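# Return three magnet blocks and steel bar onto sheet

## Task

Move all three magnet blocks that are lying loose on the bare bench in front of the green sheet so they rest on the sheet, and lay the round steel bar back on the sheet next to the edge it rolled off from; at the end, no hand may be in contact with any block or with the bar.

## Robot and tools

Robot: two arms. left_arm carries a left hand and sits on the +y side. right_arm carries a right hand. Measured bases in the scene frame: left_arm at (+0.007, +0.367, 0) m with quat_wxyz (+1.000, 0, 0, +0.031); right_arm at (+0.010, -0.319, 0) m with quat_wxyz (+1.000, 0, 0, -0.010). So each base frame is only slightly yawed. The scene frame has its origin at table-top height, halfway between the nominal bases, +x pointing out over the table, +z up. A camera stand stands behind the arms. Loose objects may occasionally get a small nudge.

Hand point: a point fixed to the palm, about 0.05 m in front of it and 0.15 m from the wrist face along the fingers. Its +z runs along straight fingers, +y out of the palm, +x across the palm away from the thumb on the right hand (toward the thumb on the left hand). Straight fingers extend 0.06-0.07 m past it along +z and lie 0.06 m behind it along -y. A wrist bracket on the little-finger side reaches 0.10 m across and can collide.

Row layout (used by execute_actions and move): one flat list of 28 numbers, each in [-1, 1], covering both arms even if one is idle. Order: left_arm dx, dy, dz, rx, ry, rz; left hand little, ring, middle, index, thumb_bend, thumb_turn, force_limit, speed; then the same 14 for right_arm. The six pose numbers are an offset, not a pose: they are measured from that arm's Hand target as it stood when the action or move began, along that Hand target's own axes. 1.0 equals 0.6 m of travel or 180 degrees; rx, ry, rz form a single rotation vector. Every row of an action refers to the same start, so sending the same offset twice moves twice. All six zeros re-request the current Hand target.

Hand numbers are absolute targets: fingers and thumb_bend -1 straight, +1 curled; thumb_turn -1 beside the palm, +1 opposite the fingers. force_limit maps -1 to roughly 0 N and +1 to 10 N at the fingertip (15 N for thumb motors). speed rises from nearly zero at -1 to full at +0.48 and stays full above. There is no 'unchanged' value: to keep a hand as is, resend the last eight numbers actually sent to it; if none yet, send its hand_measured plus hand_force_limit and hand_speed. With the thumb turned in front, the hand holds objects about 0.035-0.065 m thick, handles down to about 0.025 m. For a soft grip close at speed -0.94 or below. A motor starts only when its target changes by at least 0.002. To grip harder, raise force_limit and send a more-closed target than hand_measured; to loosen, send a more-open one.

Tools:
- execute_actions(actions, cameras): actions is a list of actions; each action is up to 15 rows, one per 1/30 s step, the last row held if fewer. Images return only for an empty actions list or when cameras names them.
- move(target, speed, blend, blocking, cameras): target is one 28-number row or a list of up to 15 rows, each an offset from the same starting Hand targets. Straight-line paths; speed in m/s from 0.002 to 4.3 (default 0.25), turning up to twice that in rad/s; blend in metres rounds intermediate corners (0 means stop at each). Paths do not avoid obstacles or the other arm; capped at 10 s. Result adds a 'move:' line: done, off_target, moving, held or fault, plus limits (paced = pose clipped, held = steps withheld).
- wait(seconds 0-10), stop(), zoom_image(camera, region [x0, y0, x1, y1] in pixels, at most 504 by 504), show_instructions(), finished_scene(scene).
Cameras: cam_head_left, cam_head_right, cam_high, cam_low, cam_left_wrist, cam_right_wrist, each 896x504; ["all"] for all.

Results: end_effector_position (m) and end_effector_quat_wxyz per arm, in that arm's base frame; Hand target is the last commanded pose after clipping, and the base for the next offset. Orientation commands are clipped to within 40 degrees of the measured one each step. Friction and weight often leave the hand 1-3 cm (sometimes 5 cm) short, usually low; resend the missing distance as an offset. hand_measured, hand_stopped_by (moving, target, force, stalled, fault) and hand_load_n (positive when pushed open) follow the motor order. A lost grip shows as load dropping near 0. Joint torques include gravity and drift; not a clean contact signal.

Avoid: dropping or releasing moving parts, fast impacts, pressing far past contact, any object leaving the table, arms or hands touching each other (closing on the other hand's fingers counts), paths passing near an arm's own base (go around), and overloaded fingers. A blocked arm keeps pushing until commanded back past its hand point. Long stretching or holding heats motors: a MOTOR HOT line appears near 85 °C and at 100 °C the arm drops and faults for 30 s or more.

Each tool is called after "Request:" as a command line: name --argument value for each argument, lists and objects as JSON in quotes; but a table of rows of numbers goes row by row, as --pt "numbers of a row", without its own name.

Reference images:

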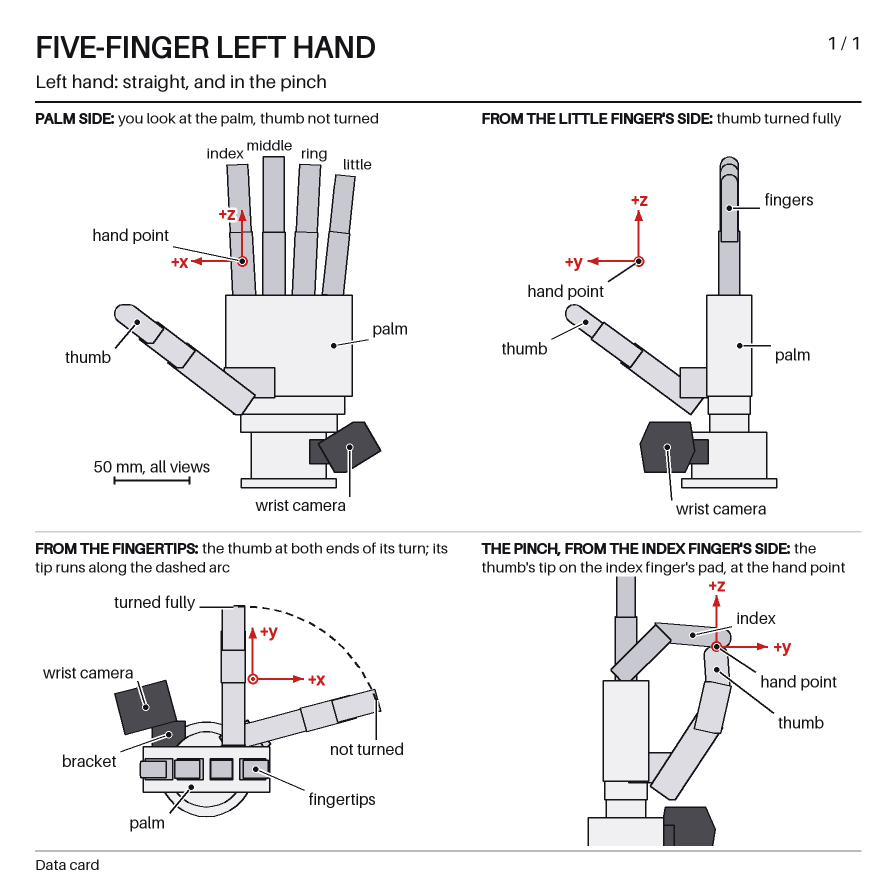

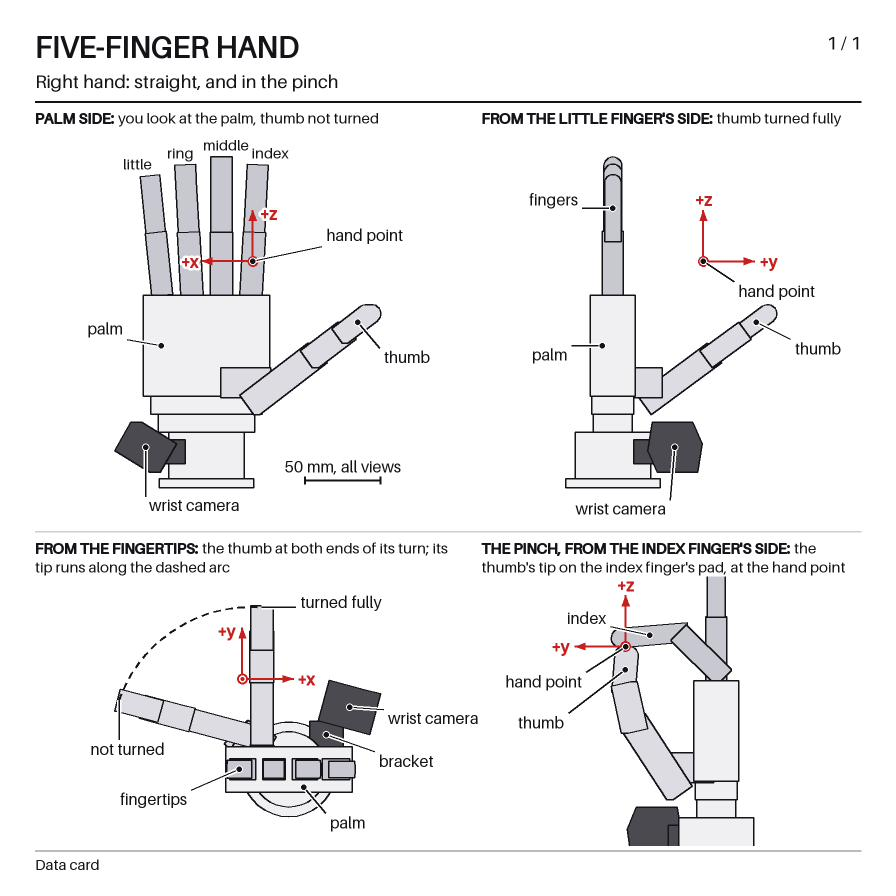

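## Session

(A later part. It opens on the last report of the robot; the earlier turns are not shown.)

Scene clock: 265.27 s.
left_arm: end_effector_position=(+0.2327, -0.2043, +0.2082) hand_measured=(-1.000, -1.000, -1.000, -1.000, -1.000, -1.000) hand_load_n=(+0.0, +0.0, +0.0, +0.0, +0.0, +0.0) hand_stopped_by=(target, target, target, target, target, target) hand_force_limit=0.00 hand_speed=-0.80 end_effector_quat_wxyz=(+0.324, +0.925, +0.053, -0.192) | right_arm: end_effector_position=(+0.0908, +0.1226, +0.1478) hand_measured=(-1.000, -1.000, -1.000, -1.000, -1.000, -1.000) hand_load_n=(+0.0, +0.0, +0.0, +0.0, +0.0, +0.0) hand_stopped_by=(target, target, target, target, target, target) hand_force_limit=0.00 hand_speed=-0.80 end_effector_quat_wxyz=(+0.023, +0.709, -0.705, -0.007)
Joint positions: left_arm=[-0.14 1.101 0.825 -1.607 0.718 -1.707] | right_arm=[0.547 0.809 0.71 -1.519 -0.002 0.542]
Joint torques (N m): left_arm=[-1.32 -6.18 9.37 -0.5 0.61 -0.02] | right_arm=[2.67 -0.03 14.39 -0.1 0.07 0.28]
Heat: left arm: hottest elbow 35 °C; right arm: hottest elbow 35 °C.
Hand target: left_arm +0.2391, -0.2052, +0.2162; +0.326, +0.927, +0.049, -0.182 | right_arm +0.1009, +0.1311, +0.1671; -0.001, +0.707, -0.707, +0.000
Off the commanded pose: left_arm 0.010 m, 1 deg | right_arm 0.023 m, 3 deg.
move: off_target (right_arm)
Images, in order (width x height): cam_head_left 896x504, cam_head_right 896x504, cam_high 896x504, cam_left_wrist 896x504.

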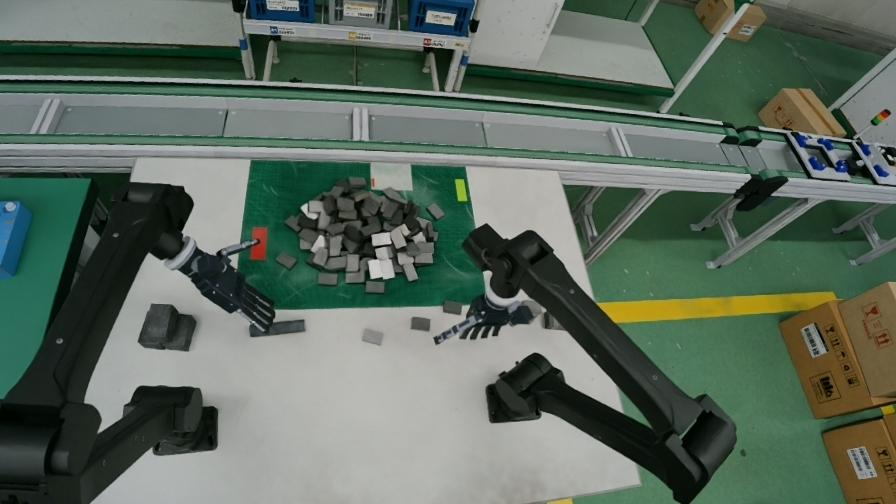

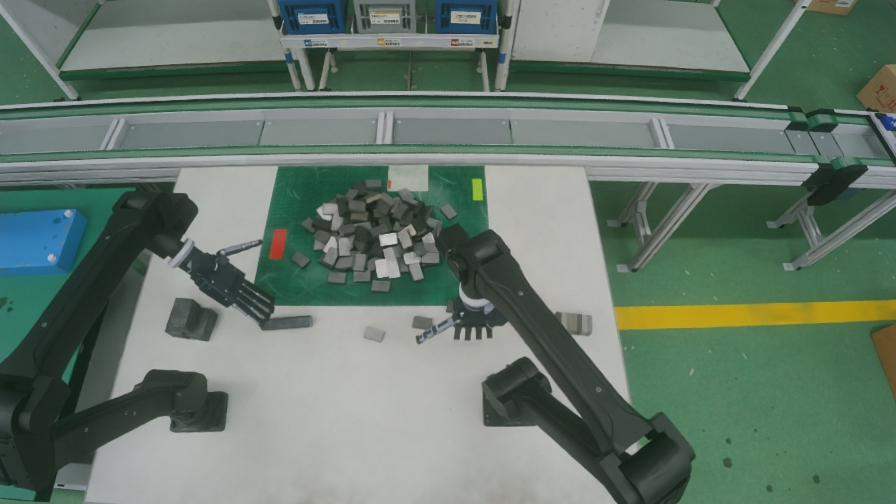

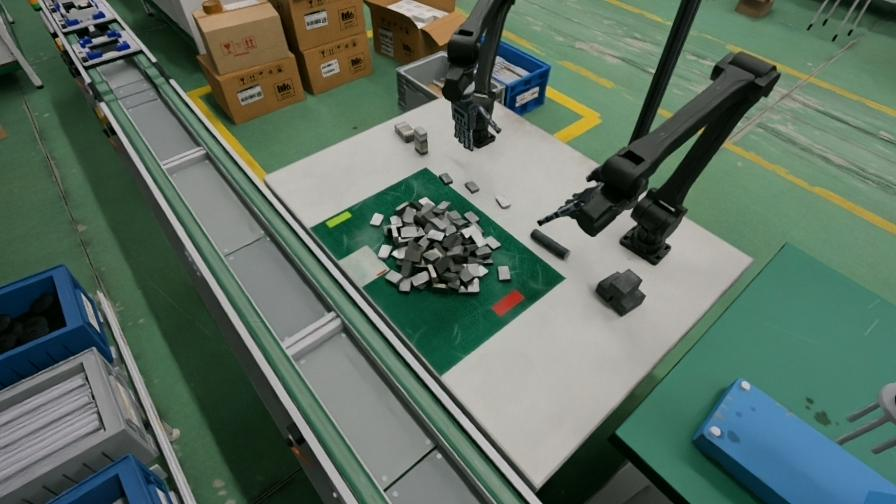

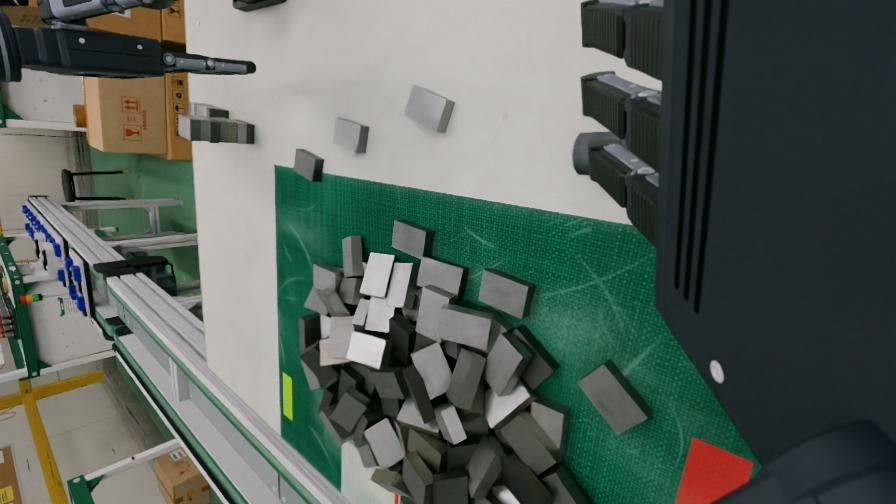

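Request:
move --pt "-0.0585 0.1145 0.1135 0 0 0.555 -1 -1 -0.5 -0.5 -0.9 1 0 0 0.383 -0.5 -0.138 0 0 0 -1 -1 -1 -1 -1 -1 0 -0.8" --pt "-0.0883 0.1157 0.3845 -0.0367 -0.1231 -0.8544 -1 -1 -0.5 -0.5 -0.9 1 0 0 0.383 -0.5 -0.138 0 0 0 -1 -1 -1 -1 -1 -1 0 -0.8" --speed 0.3 --blend '[0.03,0]' --cameras '["all"]'

Scene clock: 461.90 s.
left_arm: end_effector_position=(+0.1353, -0.3995, +0.1085) hand_measured=(-1.000, -1.000, -0.500, -0.500, -0.900, +1.000) hand_load_n=(+0.0, +0.0, +0.0, +0.0, +0.0, +0.0) hand_stopped_by=(target, target, target, target, target, target) hand_force_limit=0.00 hand_speed=0.00 end_effector_quat_wxyz=(-0.070, +0.097, +0.872, -0.474) | right_arm: end_effector_position=(+0.3889, -0.0915, +0.2392) hand_measured=(-1.000, -1.000, -1.000, -1.000, -1.000, -1.000) hand_load_n=(+0.0, +0.0, +0.0, +0.0, +0.0, +0.0) hand_stopped_by=(target, target, target, target, target, target) hand_force_limit=0.00 hand_speed=-0.80 end_effector_quat_wxyz=(+0.007, +0.704, -0.710, -0.010)
Joint positions: left_arm=[-0.95 1.244 0.708 -0.253 0.704 0.543] | right_arm=[-0.265 1.57 1.561 -1.585 0.002 -0.258]
Joint torques (N m): left_arm=[-2.14 -9.47 7.92 1.91 0.37 0.15] | right_arm=[0.91 -7.53 14.6 0.01 0 0]
Heat: left arm: hottest elbow 36 °C; right arm: hottest elbow 43 °C.
Hand target: left_arm +0.1340, -0.4015, +0.1099; -0.061, +0.110, +0.868, -0.480 | right_arm +0.4007, -0.0989, +0.2498; +0.000, +0.707, -0.707, +0.000
Off the commanded pose: left_arm 0.003 m, 2 deg | right_arm 0.018 m, 1 deg.
move: off_target (right_arm)
camera_calibration:
cam_left_wrist: T_world_to_cam=[[-0.308465, -0.471008, 0.826439, -0.236118], [-0.694977, 0.704812, 0.142292, 0.363293], [-0.649505, -0.530464, -0.54475, 0.044081], [0, 0, 0, 1]] pos_world=[0.208277, -0.343883, 0.167456]
cam_right_wrist: T_world_to_cam=[[-0.963592, -0.26621, 0.0249642, 0.344507], [-0.222394, 0.849807, 0.47788, 0.05373], [-0.148431, 0.45493, -0.87807, 0.42548], [0, 0, 0, 1]] pos_world=[0.407068, -0.147513, 0.339324]

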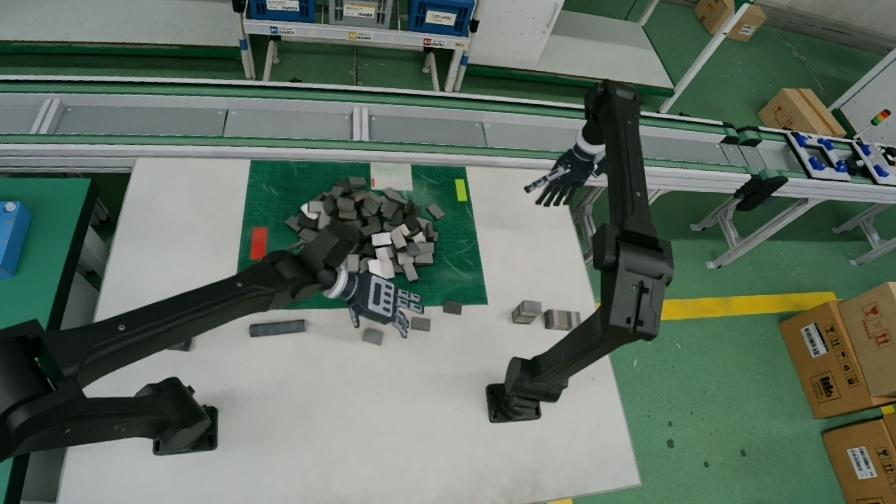

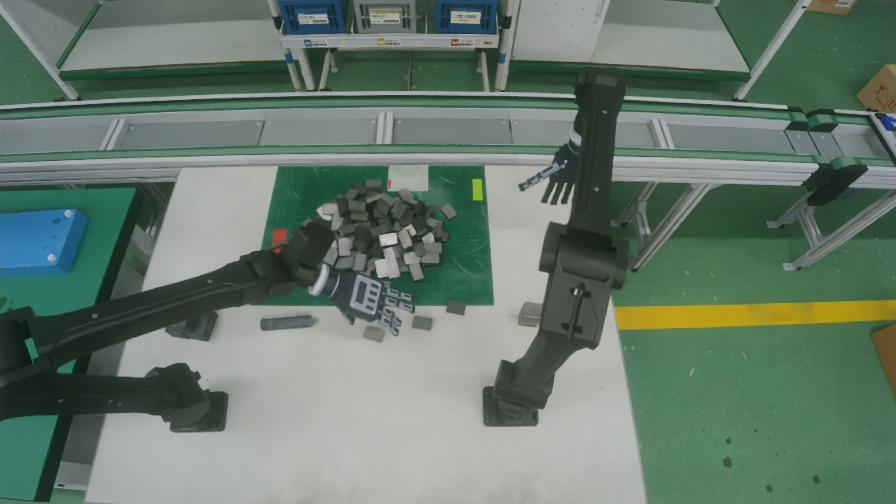

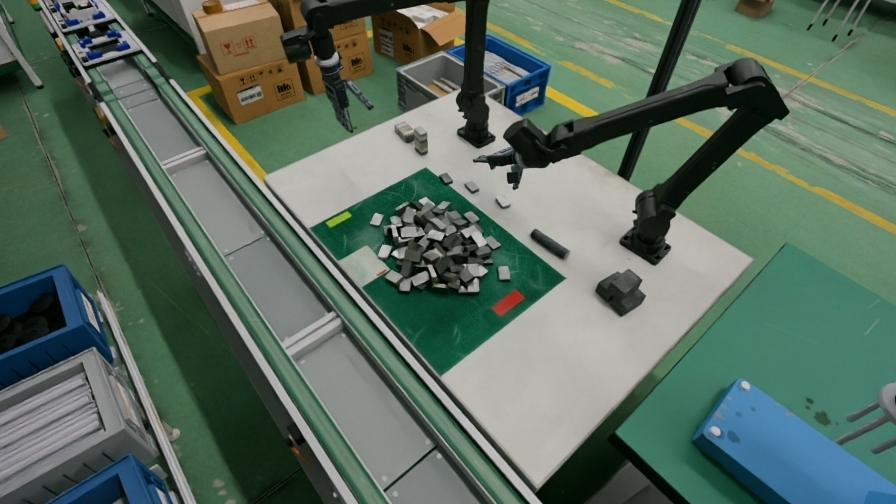

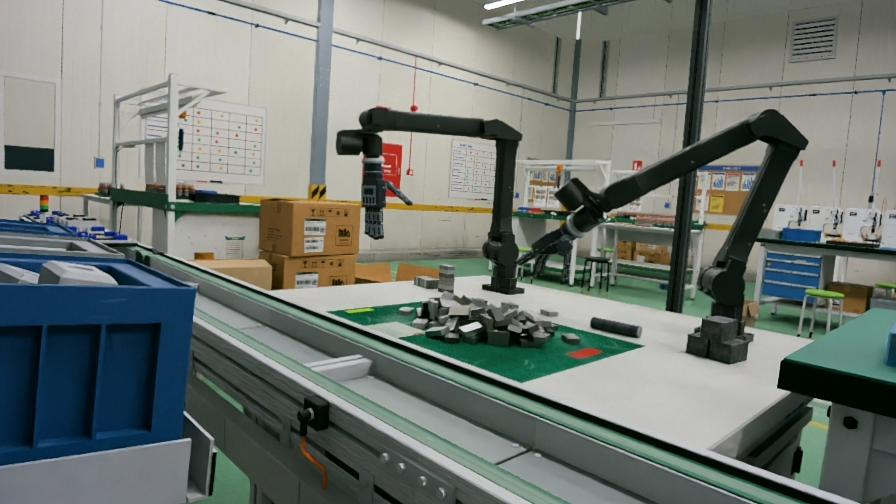

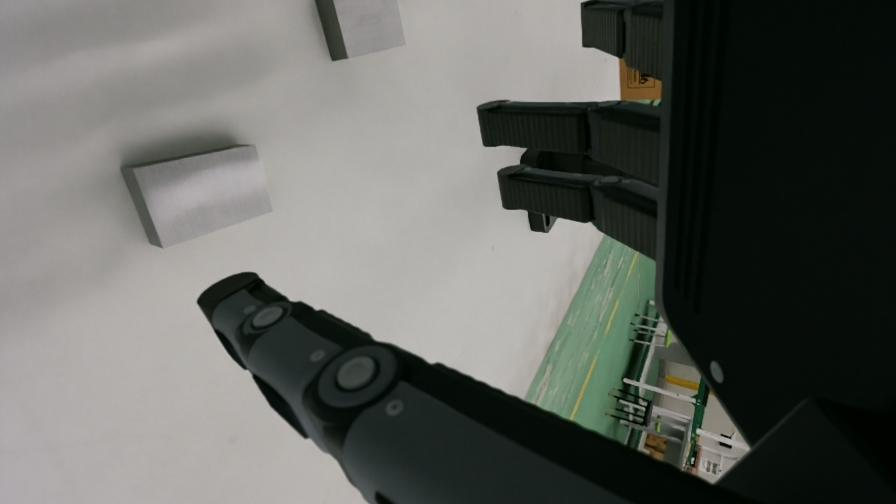

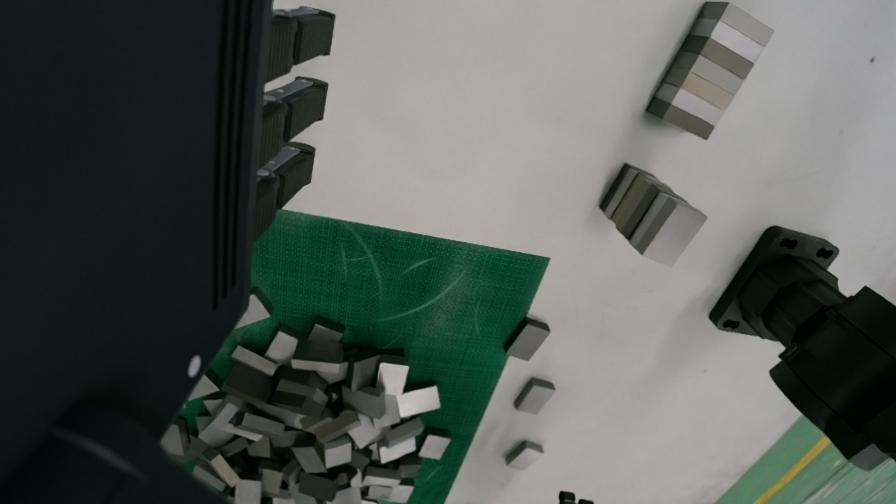

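Request:
move --target '[-0.0103,0.08,0.045,0,0.0542,0.0339,-1,-1,-0.5,-0.5,-0.9,1,0,0,0,0,0,0,0,0,-1,-1,-1,-1,-1,-1,0,-0.8]' --speed 0.2 --cameras '["cam_left_wrist","cam_high"]'

Request:
zoom_image --camera "cam_high" --region '[430, 130, 570, 230]'

Scene clock: 496.43 s.
left_arm: end_effector_position=(+0.1315, -0.3946, +0.0502) hand_measured=(-1.000, -1.000, -0.500, -0.500, -0.900, +1.000) hand_load_n=(+0.0, +0.0, +0.0, +0.0, +0.0, +0.0) hand_stopped_by=(target, target, target, target, target, target) hand_force_limit=0.00 hand_speed=0.00 end_effector_quat_wxyz=(-0.115, +0.193, +0.854, -0.468) | right_arm: end_effector_position=(+0.3889, -0.0915, +0.2392) hand_measured=(-1.000, -1.000, -1.000, -1.000, -1.000, -1.000) hand_load_n=(+0.0, +0.0, +0.0, +0.0, +0.0, +0.0) hand_stopped_by=(target, target, target, target, target, target) hand_force_limit=0.00 hand_speed=-0.80 end_effector_quat_wxyz=(+0.007, +0.704, -0.710, -0.010)
Joint positions: left_arm=[-0.923 1.422 0.708 -0.245 0.859 0.804] | right_arm=[-0.265 1.57 1.561 -1.585 0.002 -0.258]
Joint torques (N m): left_arm=[-0.67 -9.29 9.22 0.55 0.69 0.13] | right_arm=[0.91 -7.59 14.58 0.05 0 -0.01]
Heat: left arm: hottest elbow 35 °C; right arm: hottest elbow 41 °C.
Hand target: left_arm +0.1406, -0.4006, +0.0549; -0.109, +0.197, +0.852, -0.472 | right_arm +0.4007, -0.0989, +0.2498; +0.000, +0.707, -0.707, +0.000
Off the commanded pose: left_arm 0.012 m, 1 deg | right_arm 0.018 m, 1 deg.
move: off_target (left_arm, right_arm)
camera_calibration:
cam_left_wrist: T_world_to_cam=[[-0.408307, -0.384284, 0.828016, -0.13951], [-0.53047, 0.83808, 0.127371, 0.397245], [-0.742891, -0.387231, -0.546045, 0.0814183], [0, 0, 0, 1]] pos_world=[0.214248, -0.355007, 0.109377]
Images, in order (width x height): cam_high 896x504, cam_left_wrist 896x504.

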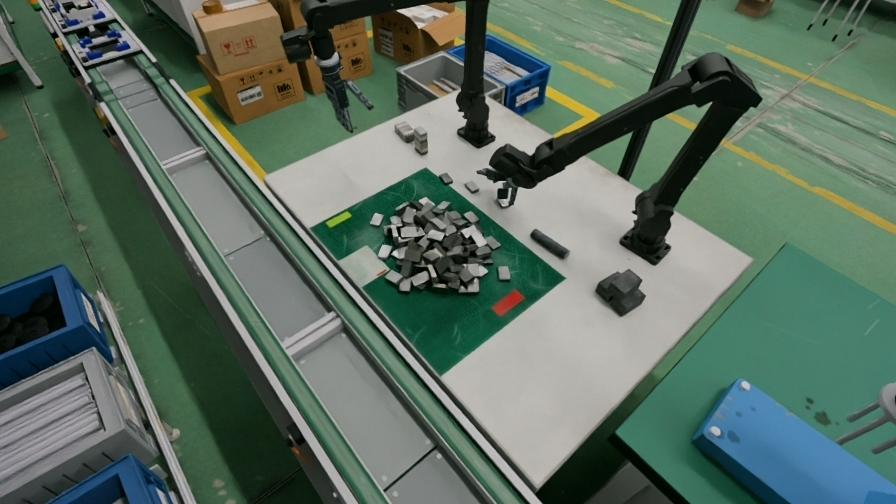

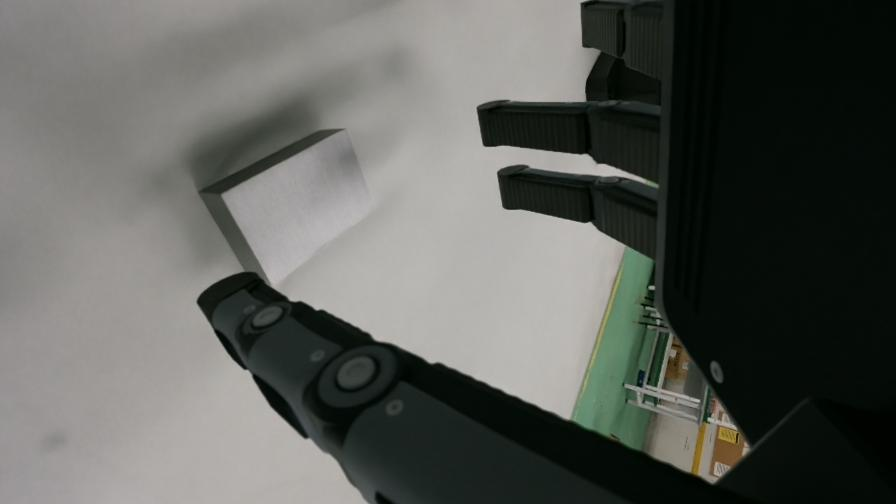

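Scaled by 3.600 from the camera's 896x504 image, which has a finer 1280x720 frame.

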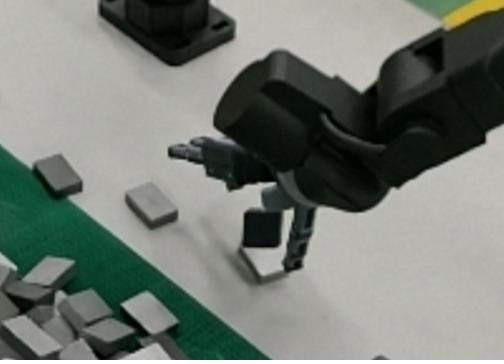

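Request:
move --target '[-0.0135,0.0133,0.0255,0,0,0,-1,-1,-0.5,-0.5,-0.9,1,0,0,0,0,0,0,0,0,-1,-1,-1,-1,-1,-1,0,-0.8]' --speed 0.1 --cameras '["cam_left_wrist","cam_high"]'

Request:
zoom_image --camera "cam_high" --region '[460, 160, 540, 220]'

Scene clock: 531.33 s.
left_arm: end_effector_position=(+0.1322, -0.3955, +0.0316) hand_measured=(-1.000, -1.000, -0.500, -0.500, -0.900, +1.000) hand_load_n=(+0.0, -0.5, +0.0, +0.0, +0.0, +0.0) hand_stopped_by=(target, target, target, target, target, target) hand_force_limit=0.00 hand_speed=0.00 end_effector_quat_wxyz=(-0.124, +0.188, +0.858, -0.461) | right_arm: end_effector_position=(+0.3889, -0.0915, +0.2392) hand_measured=(-1.000, -1.000, -1.000, -1.000, -1.000, -1.000) hand_load_n=(+0.0, +0.0, +0.0, +0.0, +0.0, +0.0) hand_stopped_by=(target, target, target, target, target, target) hand_force_limit=0.00 hand_speed=-0.80 end_effector_quat_wxyz=(+0.007, +0.704, -0.710, -0.010)
Joint positions: left_arm=[-0.923 1.476 0.708 -0.217 0.859 0.804] | right_arm=[-0.265 1.57 1.561 -1.585 0.002 -0.258]
Joint torques (N m): left_arm=[-1.32 -9.76 9.68 1.48 0.48 -0.01] | right_arm=[0.79 -7.59 14.58 0.02 0 0]
Heat: left arm: hottest elbow 36 °C; right arm: hottest elbow 41 °C.
Hand target: left_arm +0.1441, -0.4120, +0.0401; -0.109, +0.197, +0.852, -0.472 | right_arm +0.4007, -0.0989, +0.2498; +0.000, +0.707, -0.707, +0.000
Off the commanded pose: left_arm 0.022 m, 2 deg | right_arm 0.018 m, 1 deg.
move: off_target (left_arm, right_arm)
camera_calibration:
cam_left_wrist: T_world_to_cam=[[-0.395195, -0.401896, 0.826015, -0.132877], [-0.528015, 0.835202, 0.153744, 0.39834], [-0.751678, -0.37539, -0.542275, 0.077136], [0, 0, 0, 1]] pos_world=[0.215799, -0.357141, 0.0903446]
Images, in order (width x height): cam_high 896x504, cam_left_wrist 896x504.

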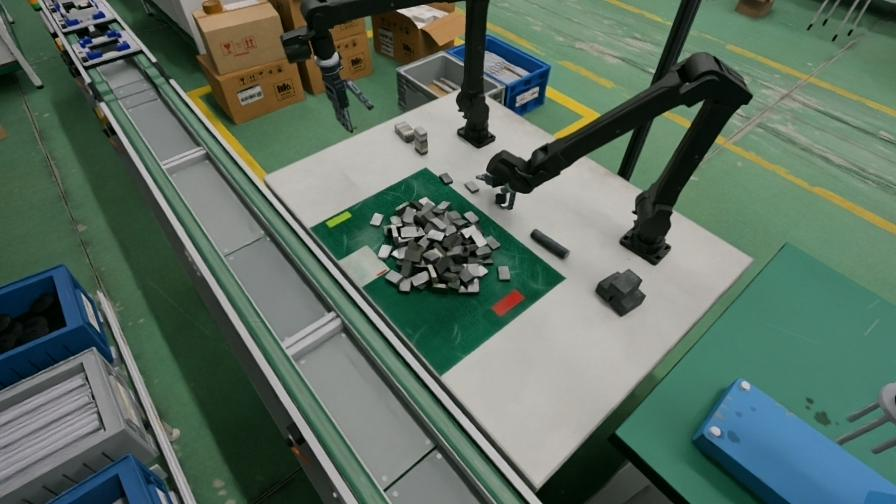

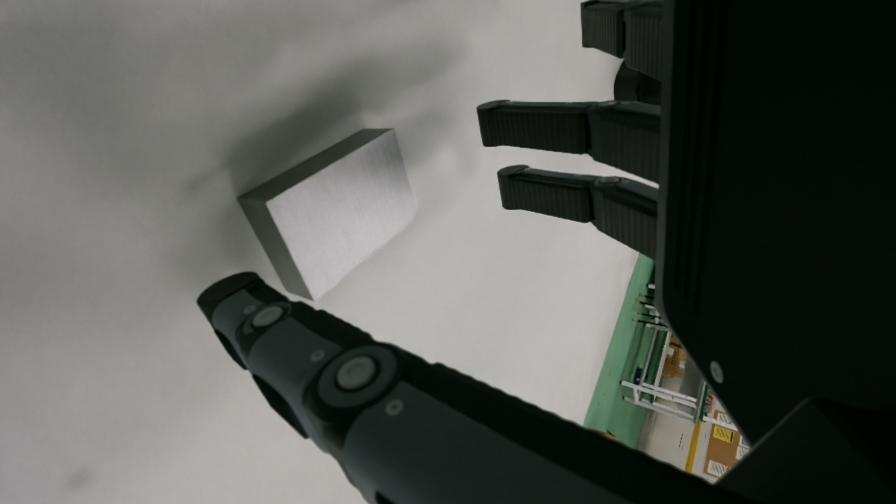

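Scaled by 6.300 from the camera's 896x504 image, which has a finer 1280x720 frame.

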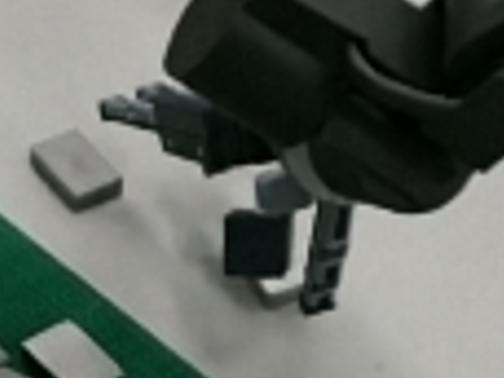

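Request:
move --pt "-0.0073 0.0025 0.0105 0 0 0 -1 -1 -0.5 -0.5 -0.9 1 0 0 0 0 0 0 0 0 -1 -1 -1 -1 -1 -1 0 -0.8" --pt "-0.0073 0.0025 0.0105 0 0 0 -1 -1 0.6 0.6 -0.9 1 -0.4 -0.8 0 0 0 0 0 0 -1 -1 -1 -1 -1 -1 0 -0.8" --speed 0.1 --cameras '["cam_left_wrist","cam_high"]'

Request:
zoom_image --camera "cam_high" --region '[460, 160, 540, 220]'

Scene clock: 553.30 s.
left_arm: end_effector_position=(+0.1335, -0.3969, +0.0243) hand_measured=(-1.000, -1.000, +0.126, +0.600, -0.902, +1.000) hand_load_n=(-0.5, +0.0, +6.0, +0.0, +6.0, +1.0) hand_stopped_by=(target, target, force, target, target, target) hand_force_limit=-0.40 hand_speed=-0.80 end_effector_quat_wxyz=(-0.124, +0.187, +0.860, -0.459) | right_arm: end_effector_position=(+0.3889, -0.0915, +0.2392) hand_measured=(-1.000, -1.000, -1.000, -1.000, -1.000, -1.000) hand_load_n=(+0.0, +0.0, +0.0, -0.5, -0.5, +0.0) hand_stopped_by=(target, target, target, target, target, target) hand_force_limit=0.00 hand_speed=-0.80 end_effector_quat_wxyz=(+0.007, +0.704, -0.710, -0.010)
Joint positions: left_arm=[-0.924 1.499 0.708 -0.198 0.856 0.804] | right_arm=[-0.265 1.57 1.561 -1.585 0.002 -0.258]
Joint torques (N m): left_arm=[-1.73 -9.76 10.26 1.57 0.46 -0.07] | right_arm=[0.91 -7.41 14.56 0.01 0 -0.01]
Heat: left arm: hottest elbow 36 °C; right arm: hottest elbow 41 °C.
Hand target: left_arm +0.1460, -0.4180, +0.0355; -0.109, +0.197, +0.853, -0.472 | right_arm +0.4007, -0.0989, +0.2498; +0.000, +0.707, -0.707, +0.000
Off the commanded pose: left_arm 0.027 m, 3 deg | right_arm 0.018 m, 1 deg.
move: off_target (left_arm, right_arm); target 2's new numbers were sent with left_arm's hand 0.027 m and 3 deg from that target
camera_calibration:
cam_left_wrist: T_world_to_cam=[[-0.394731, -0.405777, 0.824337, -0.128398], [-0.528745, 0.834063, 0.157377, 0.40091], [-0.751409, -0.373742, -0.543783, 0.0742664], [0, 0, 0, 1]] pos_world=[0.217101, -0.358729, 0.0831344]
Images, in order (width x height): cam_high 896x504, cam_left_wrist 896x504.

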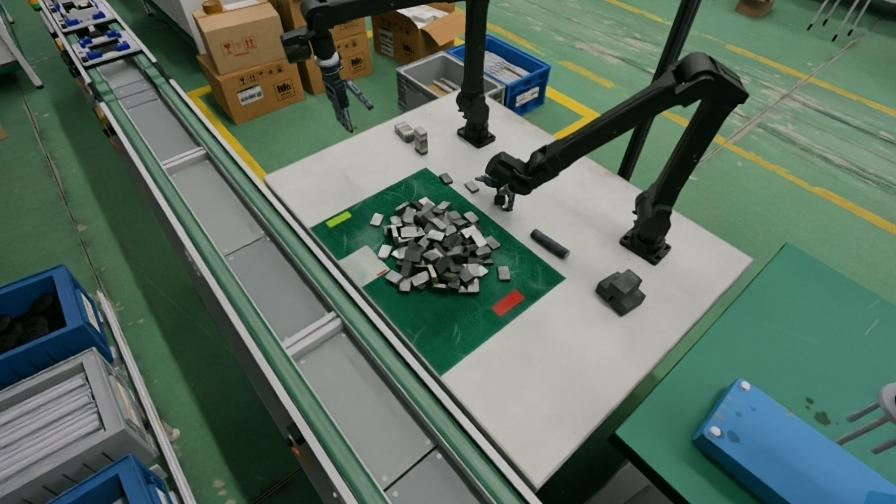

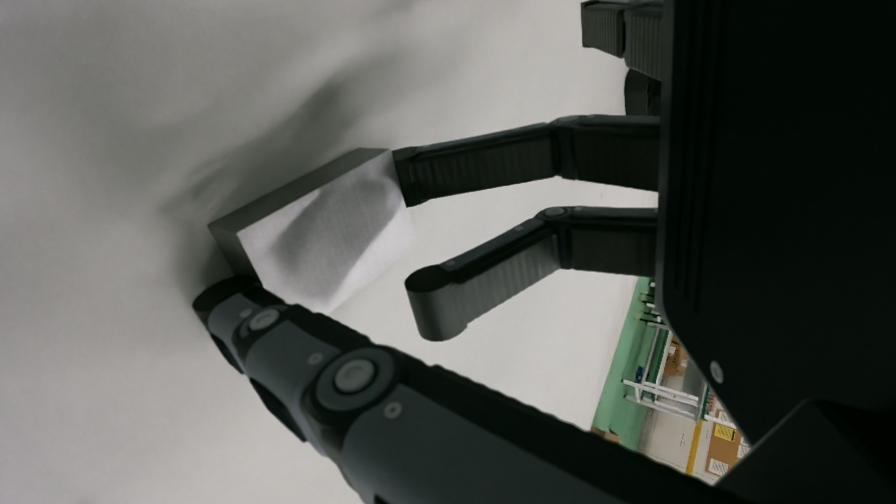

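Scaled by 6.300 from the camera's 896x504 image, which has a finer 1280x720 frame.

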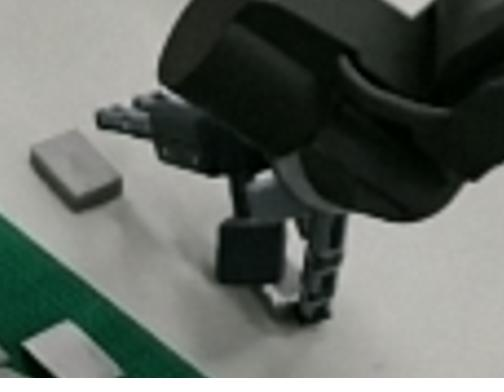

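Request:
move --target '[0.034,-0.0257,-0.0425,0,0,0,-1,-1,0.6,0.6,-0.9,1,-0.4,-0.8,0,0,0,0,0,0,-1,-1,-1,-1,-1,-1,0,-0.8]' --speed 0.06 --cameras '["cam_left_wrist","cam_high"]'

Request:
zoom_image --camera "cam_high" --region '[460, 160, 540, 220]'

Scene clock: 582.93 s.
left_arm: end_effector_position=(+0.1303, -0.3926, +0.0522) hand_measured=(-1.000, -1.000, +0.126, +0.600, -0.902, +1.000) hand_load_n=(+0.0, +0.0, +6.0, +0.0, +6.0, +1.5) hand_stopped_by=(target, target, force, target, target, target) hand_force_limit=-0.40 hand_speed=-0.80 end_effector_quat_wxyz=(-0.116, +0.192, +0.856, -0.466) | right_arm: end_effector_position=(+0.3889, -0.0915, +0.2392) hand_measured=(-1.000, -1.000, -1.000, -1.000, -1.000, -1.000) hand_load_n=(+0.0, +0.0, +0.0, +0.0, -0.5, +0.0) hand_stopped_by=(target, target, target, target, target, target) hand_force_limit=0.00 hand_speed=-0.80 end_effector_quat_wxyz=(+0.007, +0.704, -0.710, -0.010)
Joint positions: left_arm=[-0.924 1.412 0.708 -0.26 0.855 0.804] | right_arm=[-0.265 1.57 1.561 -1.585 0.002 -0.258]
Joint torques (N m): left_arm=[-1.2 -10.99 8.4 0.62 0.62 0.03] | right_arm=[0.85 -7.53 14.56 0.01 0 0.01]
Heat: left arm: hottest elbow 37 °C; right arm: hottest elbow 42 °C.
Hand target: left_arm +0.1336, -0.3969, +0.0619; -0.109, +0.197, +0.853, -0.472 | right_arm +0.4007, -0.0989, +0.2498; +0.000, +0.707, -0.707, +0.000
Off the commanded pose: left_arm 0.011 m, 1 deg | right_arm 0.018 m, 1 deg.
move: off_target (left_arm, right_arm)
camera_calibration:
cam_left_wrist: T_world_to_cam=[[-0.407333, -0.389965, 0.825837, -0.143082], [-0.531384, 0.836631, 0.132964, 0.393866], [-0.742772, -0.384676, -0.548009, 0.0835209], [0, 0, 0, 1]] pos_world=[0.213049, -0.353189, 0.111562]
Images, in order (width x height): cam_high 896x504, cam_left_wrist 896x504.

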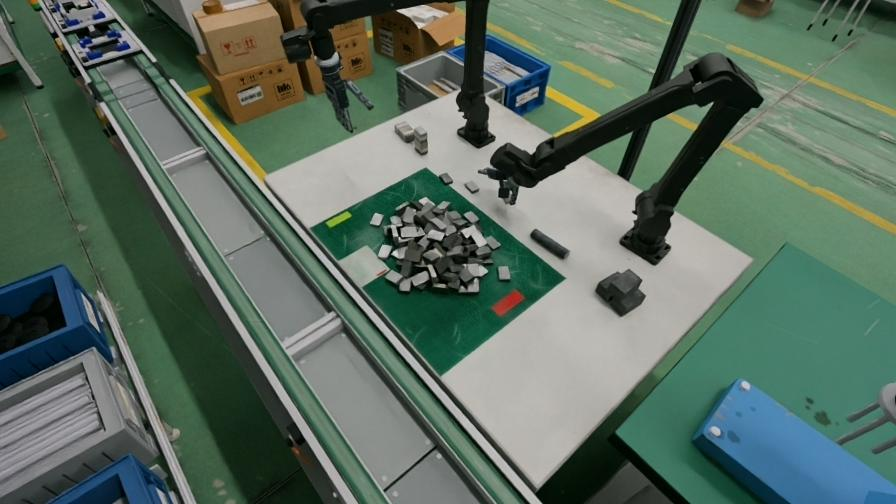

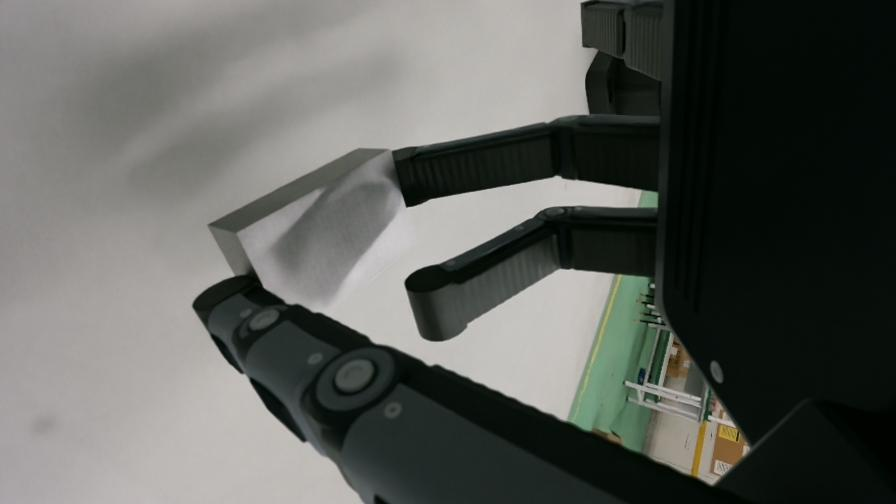

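Scaled by 6.300 from the camera's 896x504 image, which has a finer 1280x720 frame.

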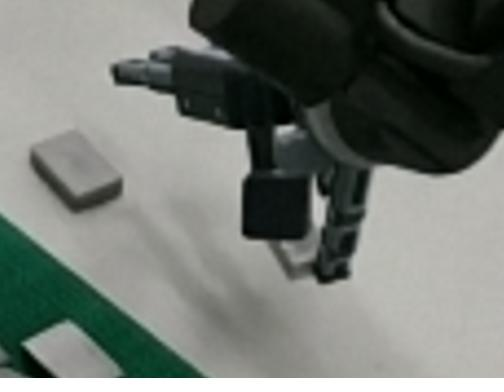

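Request:
move --target '[-0.1588,0.0348,-0.0555,0,0,0,-1,-1,0.6,0.6,-0.9,1,-0.4,-0.8,0,0,0,0,0,0,-1,-1,-1,-1,-1,-1,0,-0.8]' --speed 0.12 --cameras '["cam_left_wrist","cam_high","cam_head_left"]'

Scene clock: 590.60 s.
left_arm: end_effector_position=(+0.2168, -0.3878, +0.0470) hand_measured=(-1.000, -1.000, +0.126, +0.600, -0.902, +1.000) hand_load_n=(+0.0, +0.0, +6.0, +0.0, +6.5, +1.0) hand_stopped_by=(target, target, force, target, target, target) hand_force_limit=-0.40 hand_speed=-0.80 end_effector_quat_wxyz=(-0.126, +0.185, +0.859, -0.461) | right_arm: end_effector_position=(+0.3889, -0.0915, +0.2392) hand_measured=(-1.000, -1.000, -1.000, -1.000, -1.000, -1.000) hand_load_n=(+0.0, +0.0, +0.0, +0.0, +0.0, +0.0) hand_stopped_by=(target, target, target, target, target, target) hand_force_limit=0.00 hand_speed=-0.80 end_effector_quat_wxyz=(+0.007, +0.704, -0.710, -0.010)
Joint positions: left_arm=[-0.75 1.582 0.908 -0.505 0.941 1.044] | right_arm=[-0.265 1.57 1.561 -1.585 0.002 -0.258]
Joint torques (N m): left_arm=[-1.03 -11.81 11.41 0.24 0.84 0.13] | right_arm=[0.91 -7.59 14.63 0.01 0.01 0.01]
Heat: left arm: hottest elbow 37 °C; right arm: hottest elbow 42 °C.
Hand target: left_arm +0.2364, -0.4034, +0.0619; -0.109, +0.197, +0.853, -0.472 | right_arm +0.4007, -0.0989, +0.2498; +0.000, +0.707, -0.707, +0.000
Off the commanded pose: left_arm 0.029 m, 3 deg | right_arm 0.018 m, 1 deg.
move: off_target (left_arm, right_arm)
camera_calibration:
cam_left_wrist: T_world_to_cam=[[-0.389352, -0.405051, 0.827248, -0.111489], [-0.52998, 0.833073, 0.158463, 0.433571], [-0.753343, -0.376727, -0.539028, 0.151611], [0, 0, 0, 1]] pos_world=[0.300591, -0.349239, 0.105246]
Images, in order (width x height): cam_head_left 896x504, cam_high 896x504, cam_left_wrist 896x504.

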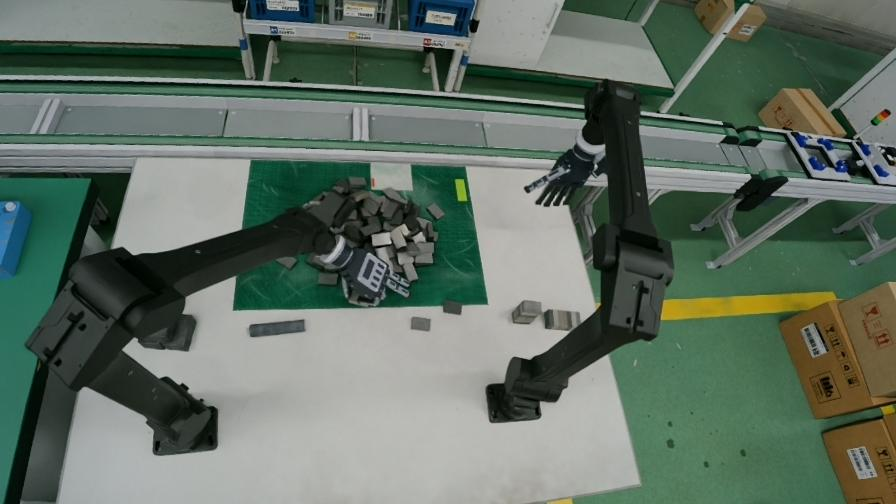

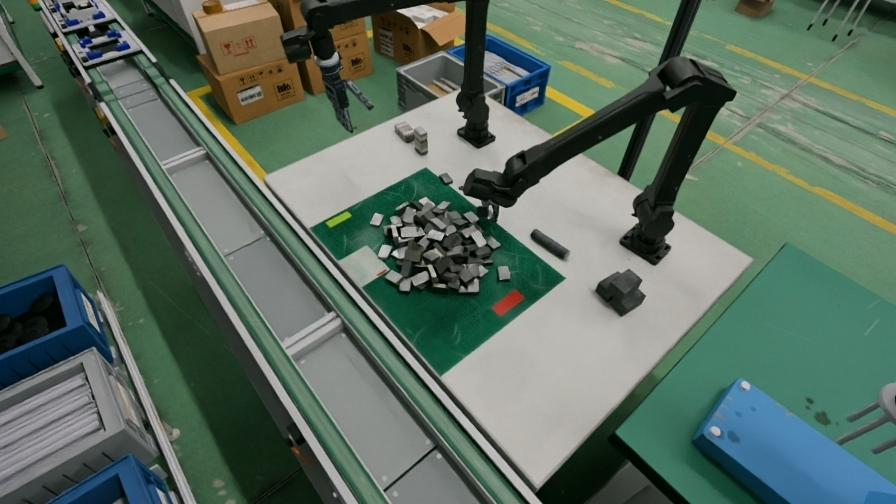

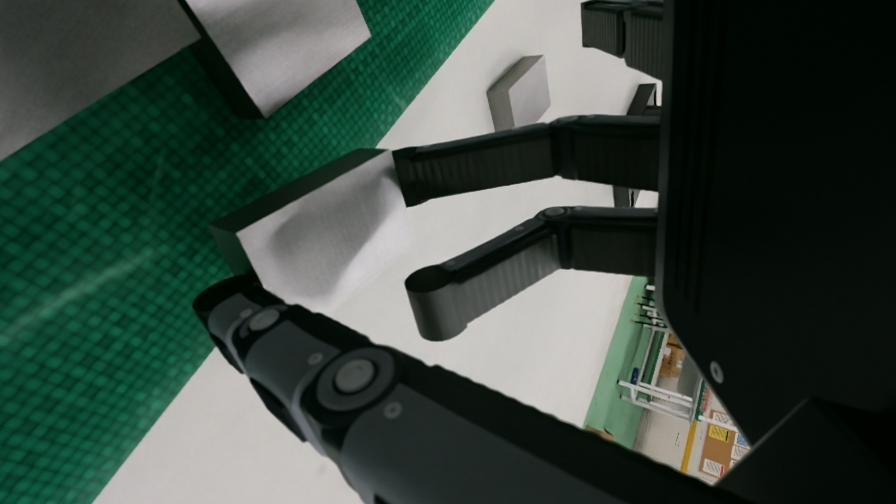

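Request:
move --target '[-0.0277,0.0302,0.0052,0,0,0,-1,-1,0.6,0.6,-0.9,1,-0.4,-0.8,0,0,0,0,0,0,-1,-1,-1,-1,-1,-1,0,-0.8]' --speed 0.08 --cameras '["cam_left_wrist","cam_head_right"]'

Request:
zoom_image --camera "cam_head_right" --region '[330, 240, 480, 340]'

Scene clock: 603.27 s.
left_arm: end_effector_position=(+0.2325, -0.3891, +0.0299) hand_measured=(-1.000, -1.000, +0.126, +0.600, -0.902, +1.000) hand_load_n=(+0.0, +0.0, +6.0, +0.5, +6.0, +1.5) hand_stopped_by=(target, target, force, target, target, target) hand_force_limit=-0.40 hand_speed=-0.80 end_effector_quat_wxyz=(-0.128, +0.185, +0.859, -0.460) | right_arm: end_effector_position=(+0.3889, -0.0915, +0.2392) hand_measured=(-1.000, -1.000, -1.000, -1.000, -1.000, -1.000) hand_load_n=(+0.0, +0.0, +0.5, +0.0, +0.0, +0.0) hand_stopped_by=(target, target, target, target, target, target) hand_force_limit=0.00 hand_speed=-0.80 end_effector_quat_wxyz=(+0.007, +0.704, -0.710, -0.010)
Joint positions: left_arm=[-0.727 1.648 0.938 -0.505 0.951 1.082] | right_arm=[-0.265 1.57 1.561 -1.585 0.002 -0.258]
Joint torques (N m): left_arm=[-0.85 -12.63 11.3 0.27 0.87 0.15] | right_arm=[0.85 -7.65 14.58 0.03 -0.01 -0.01]
Heat: left arm: hottest elbow 39 °C; right arm: hottest elbow 42 °C.
Hand target: left_arm +0.2545, -0.4045, +0.0449; -0.109, +0.197, +0.853, -0.472 | right_arm +0.4007, -0.0989, +0.2498; +0.000, +0.707, -0.707, +0.000
Off the commanded pose: left_arm 0.031 m, 3 deg | right_arm 0.018 m, 1 deg.
move: off_target (left_arm, right_arm)
camera_calibration:
cam_left_wrist: T_world_to_cam=[[-0.386426, -0.406547, 0.827886, -0.0930666], [-0.527865, 0.833552, 0.162942, 0.445265], [-0.756329, -0.374047, -0.536708, 0.155484], [0, 0, 0, 1]] pos_world=[0.316673, -0.350829, 0.0879457]
Images, in order (width x height): cam_head_right 896x504, cam_left_wrist 896x504.

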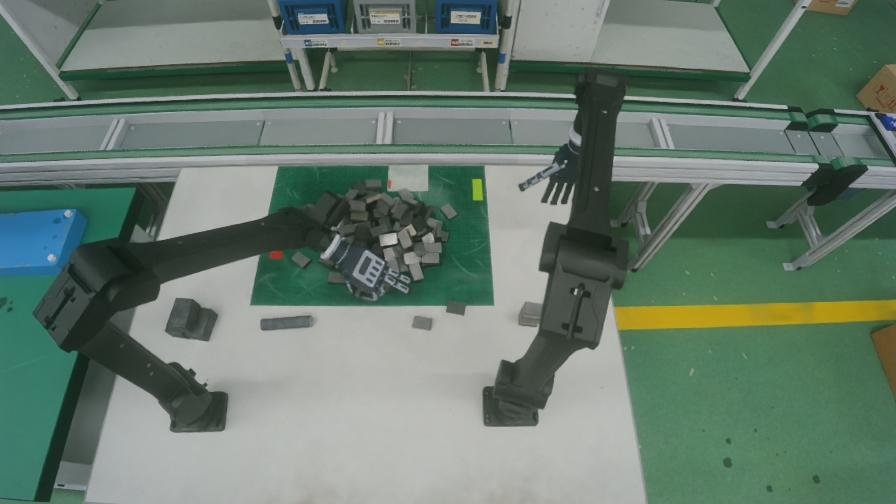

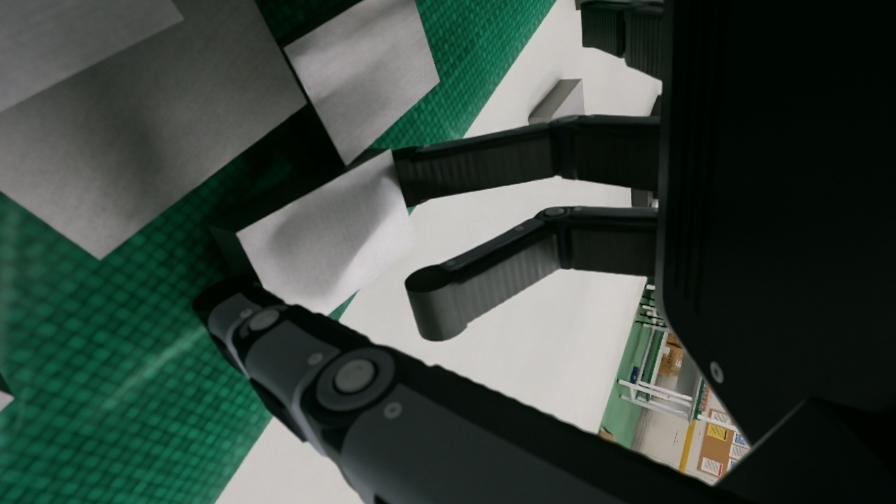

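Scaled by 3.360 from the camera's 896x504 image, which has a finer 1280x720 frame.

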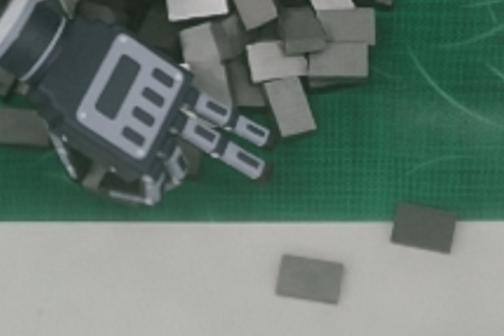

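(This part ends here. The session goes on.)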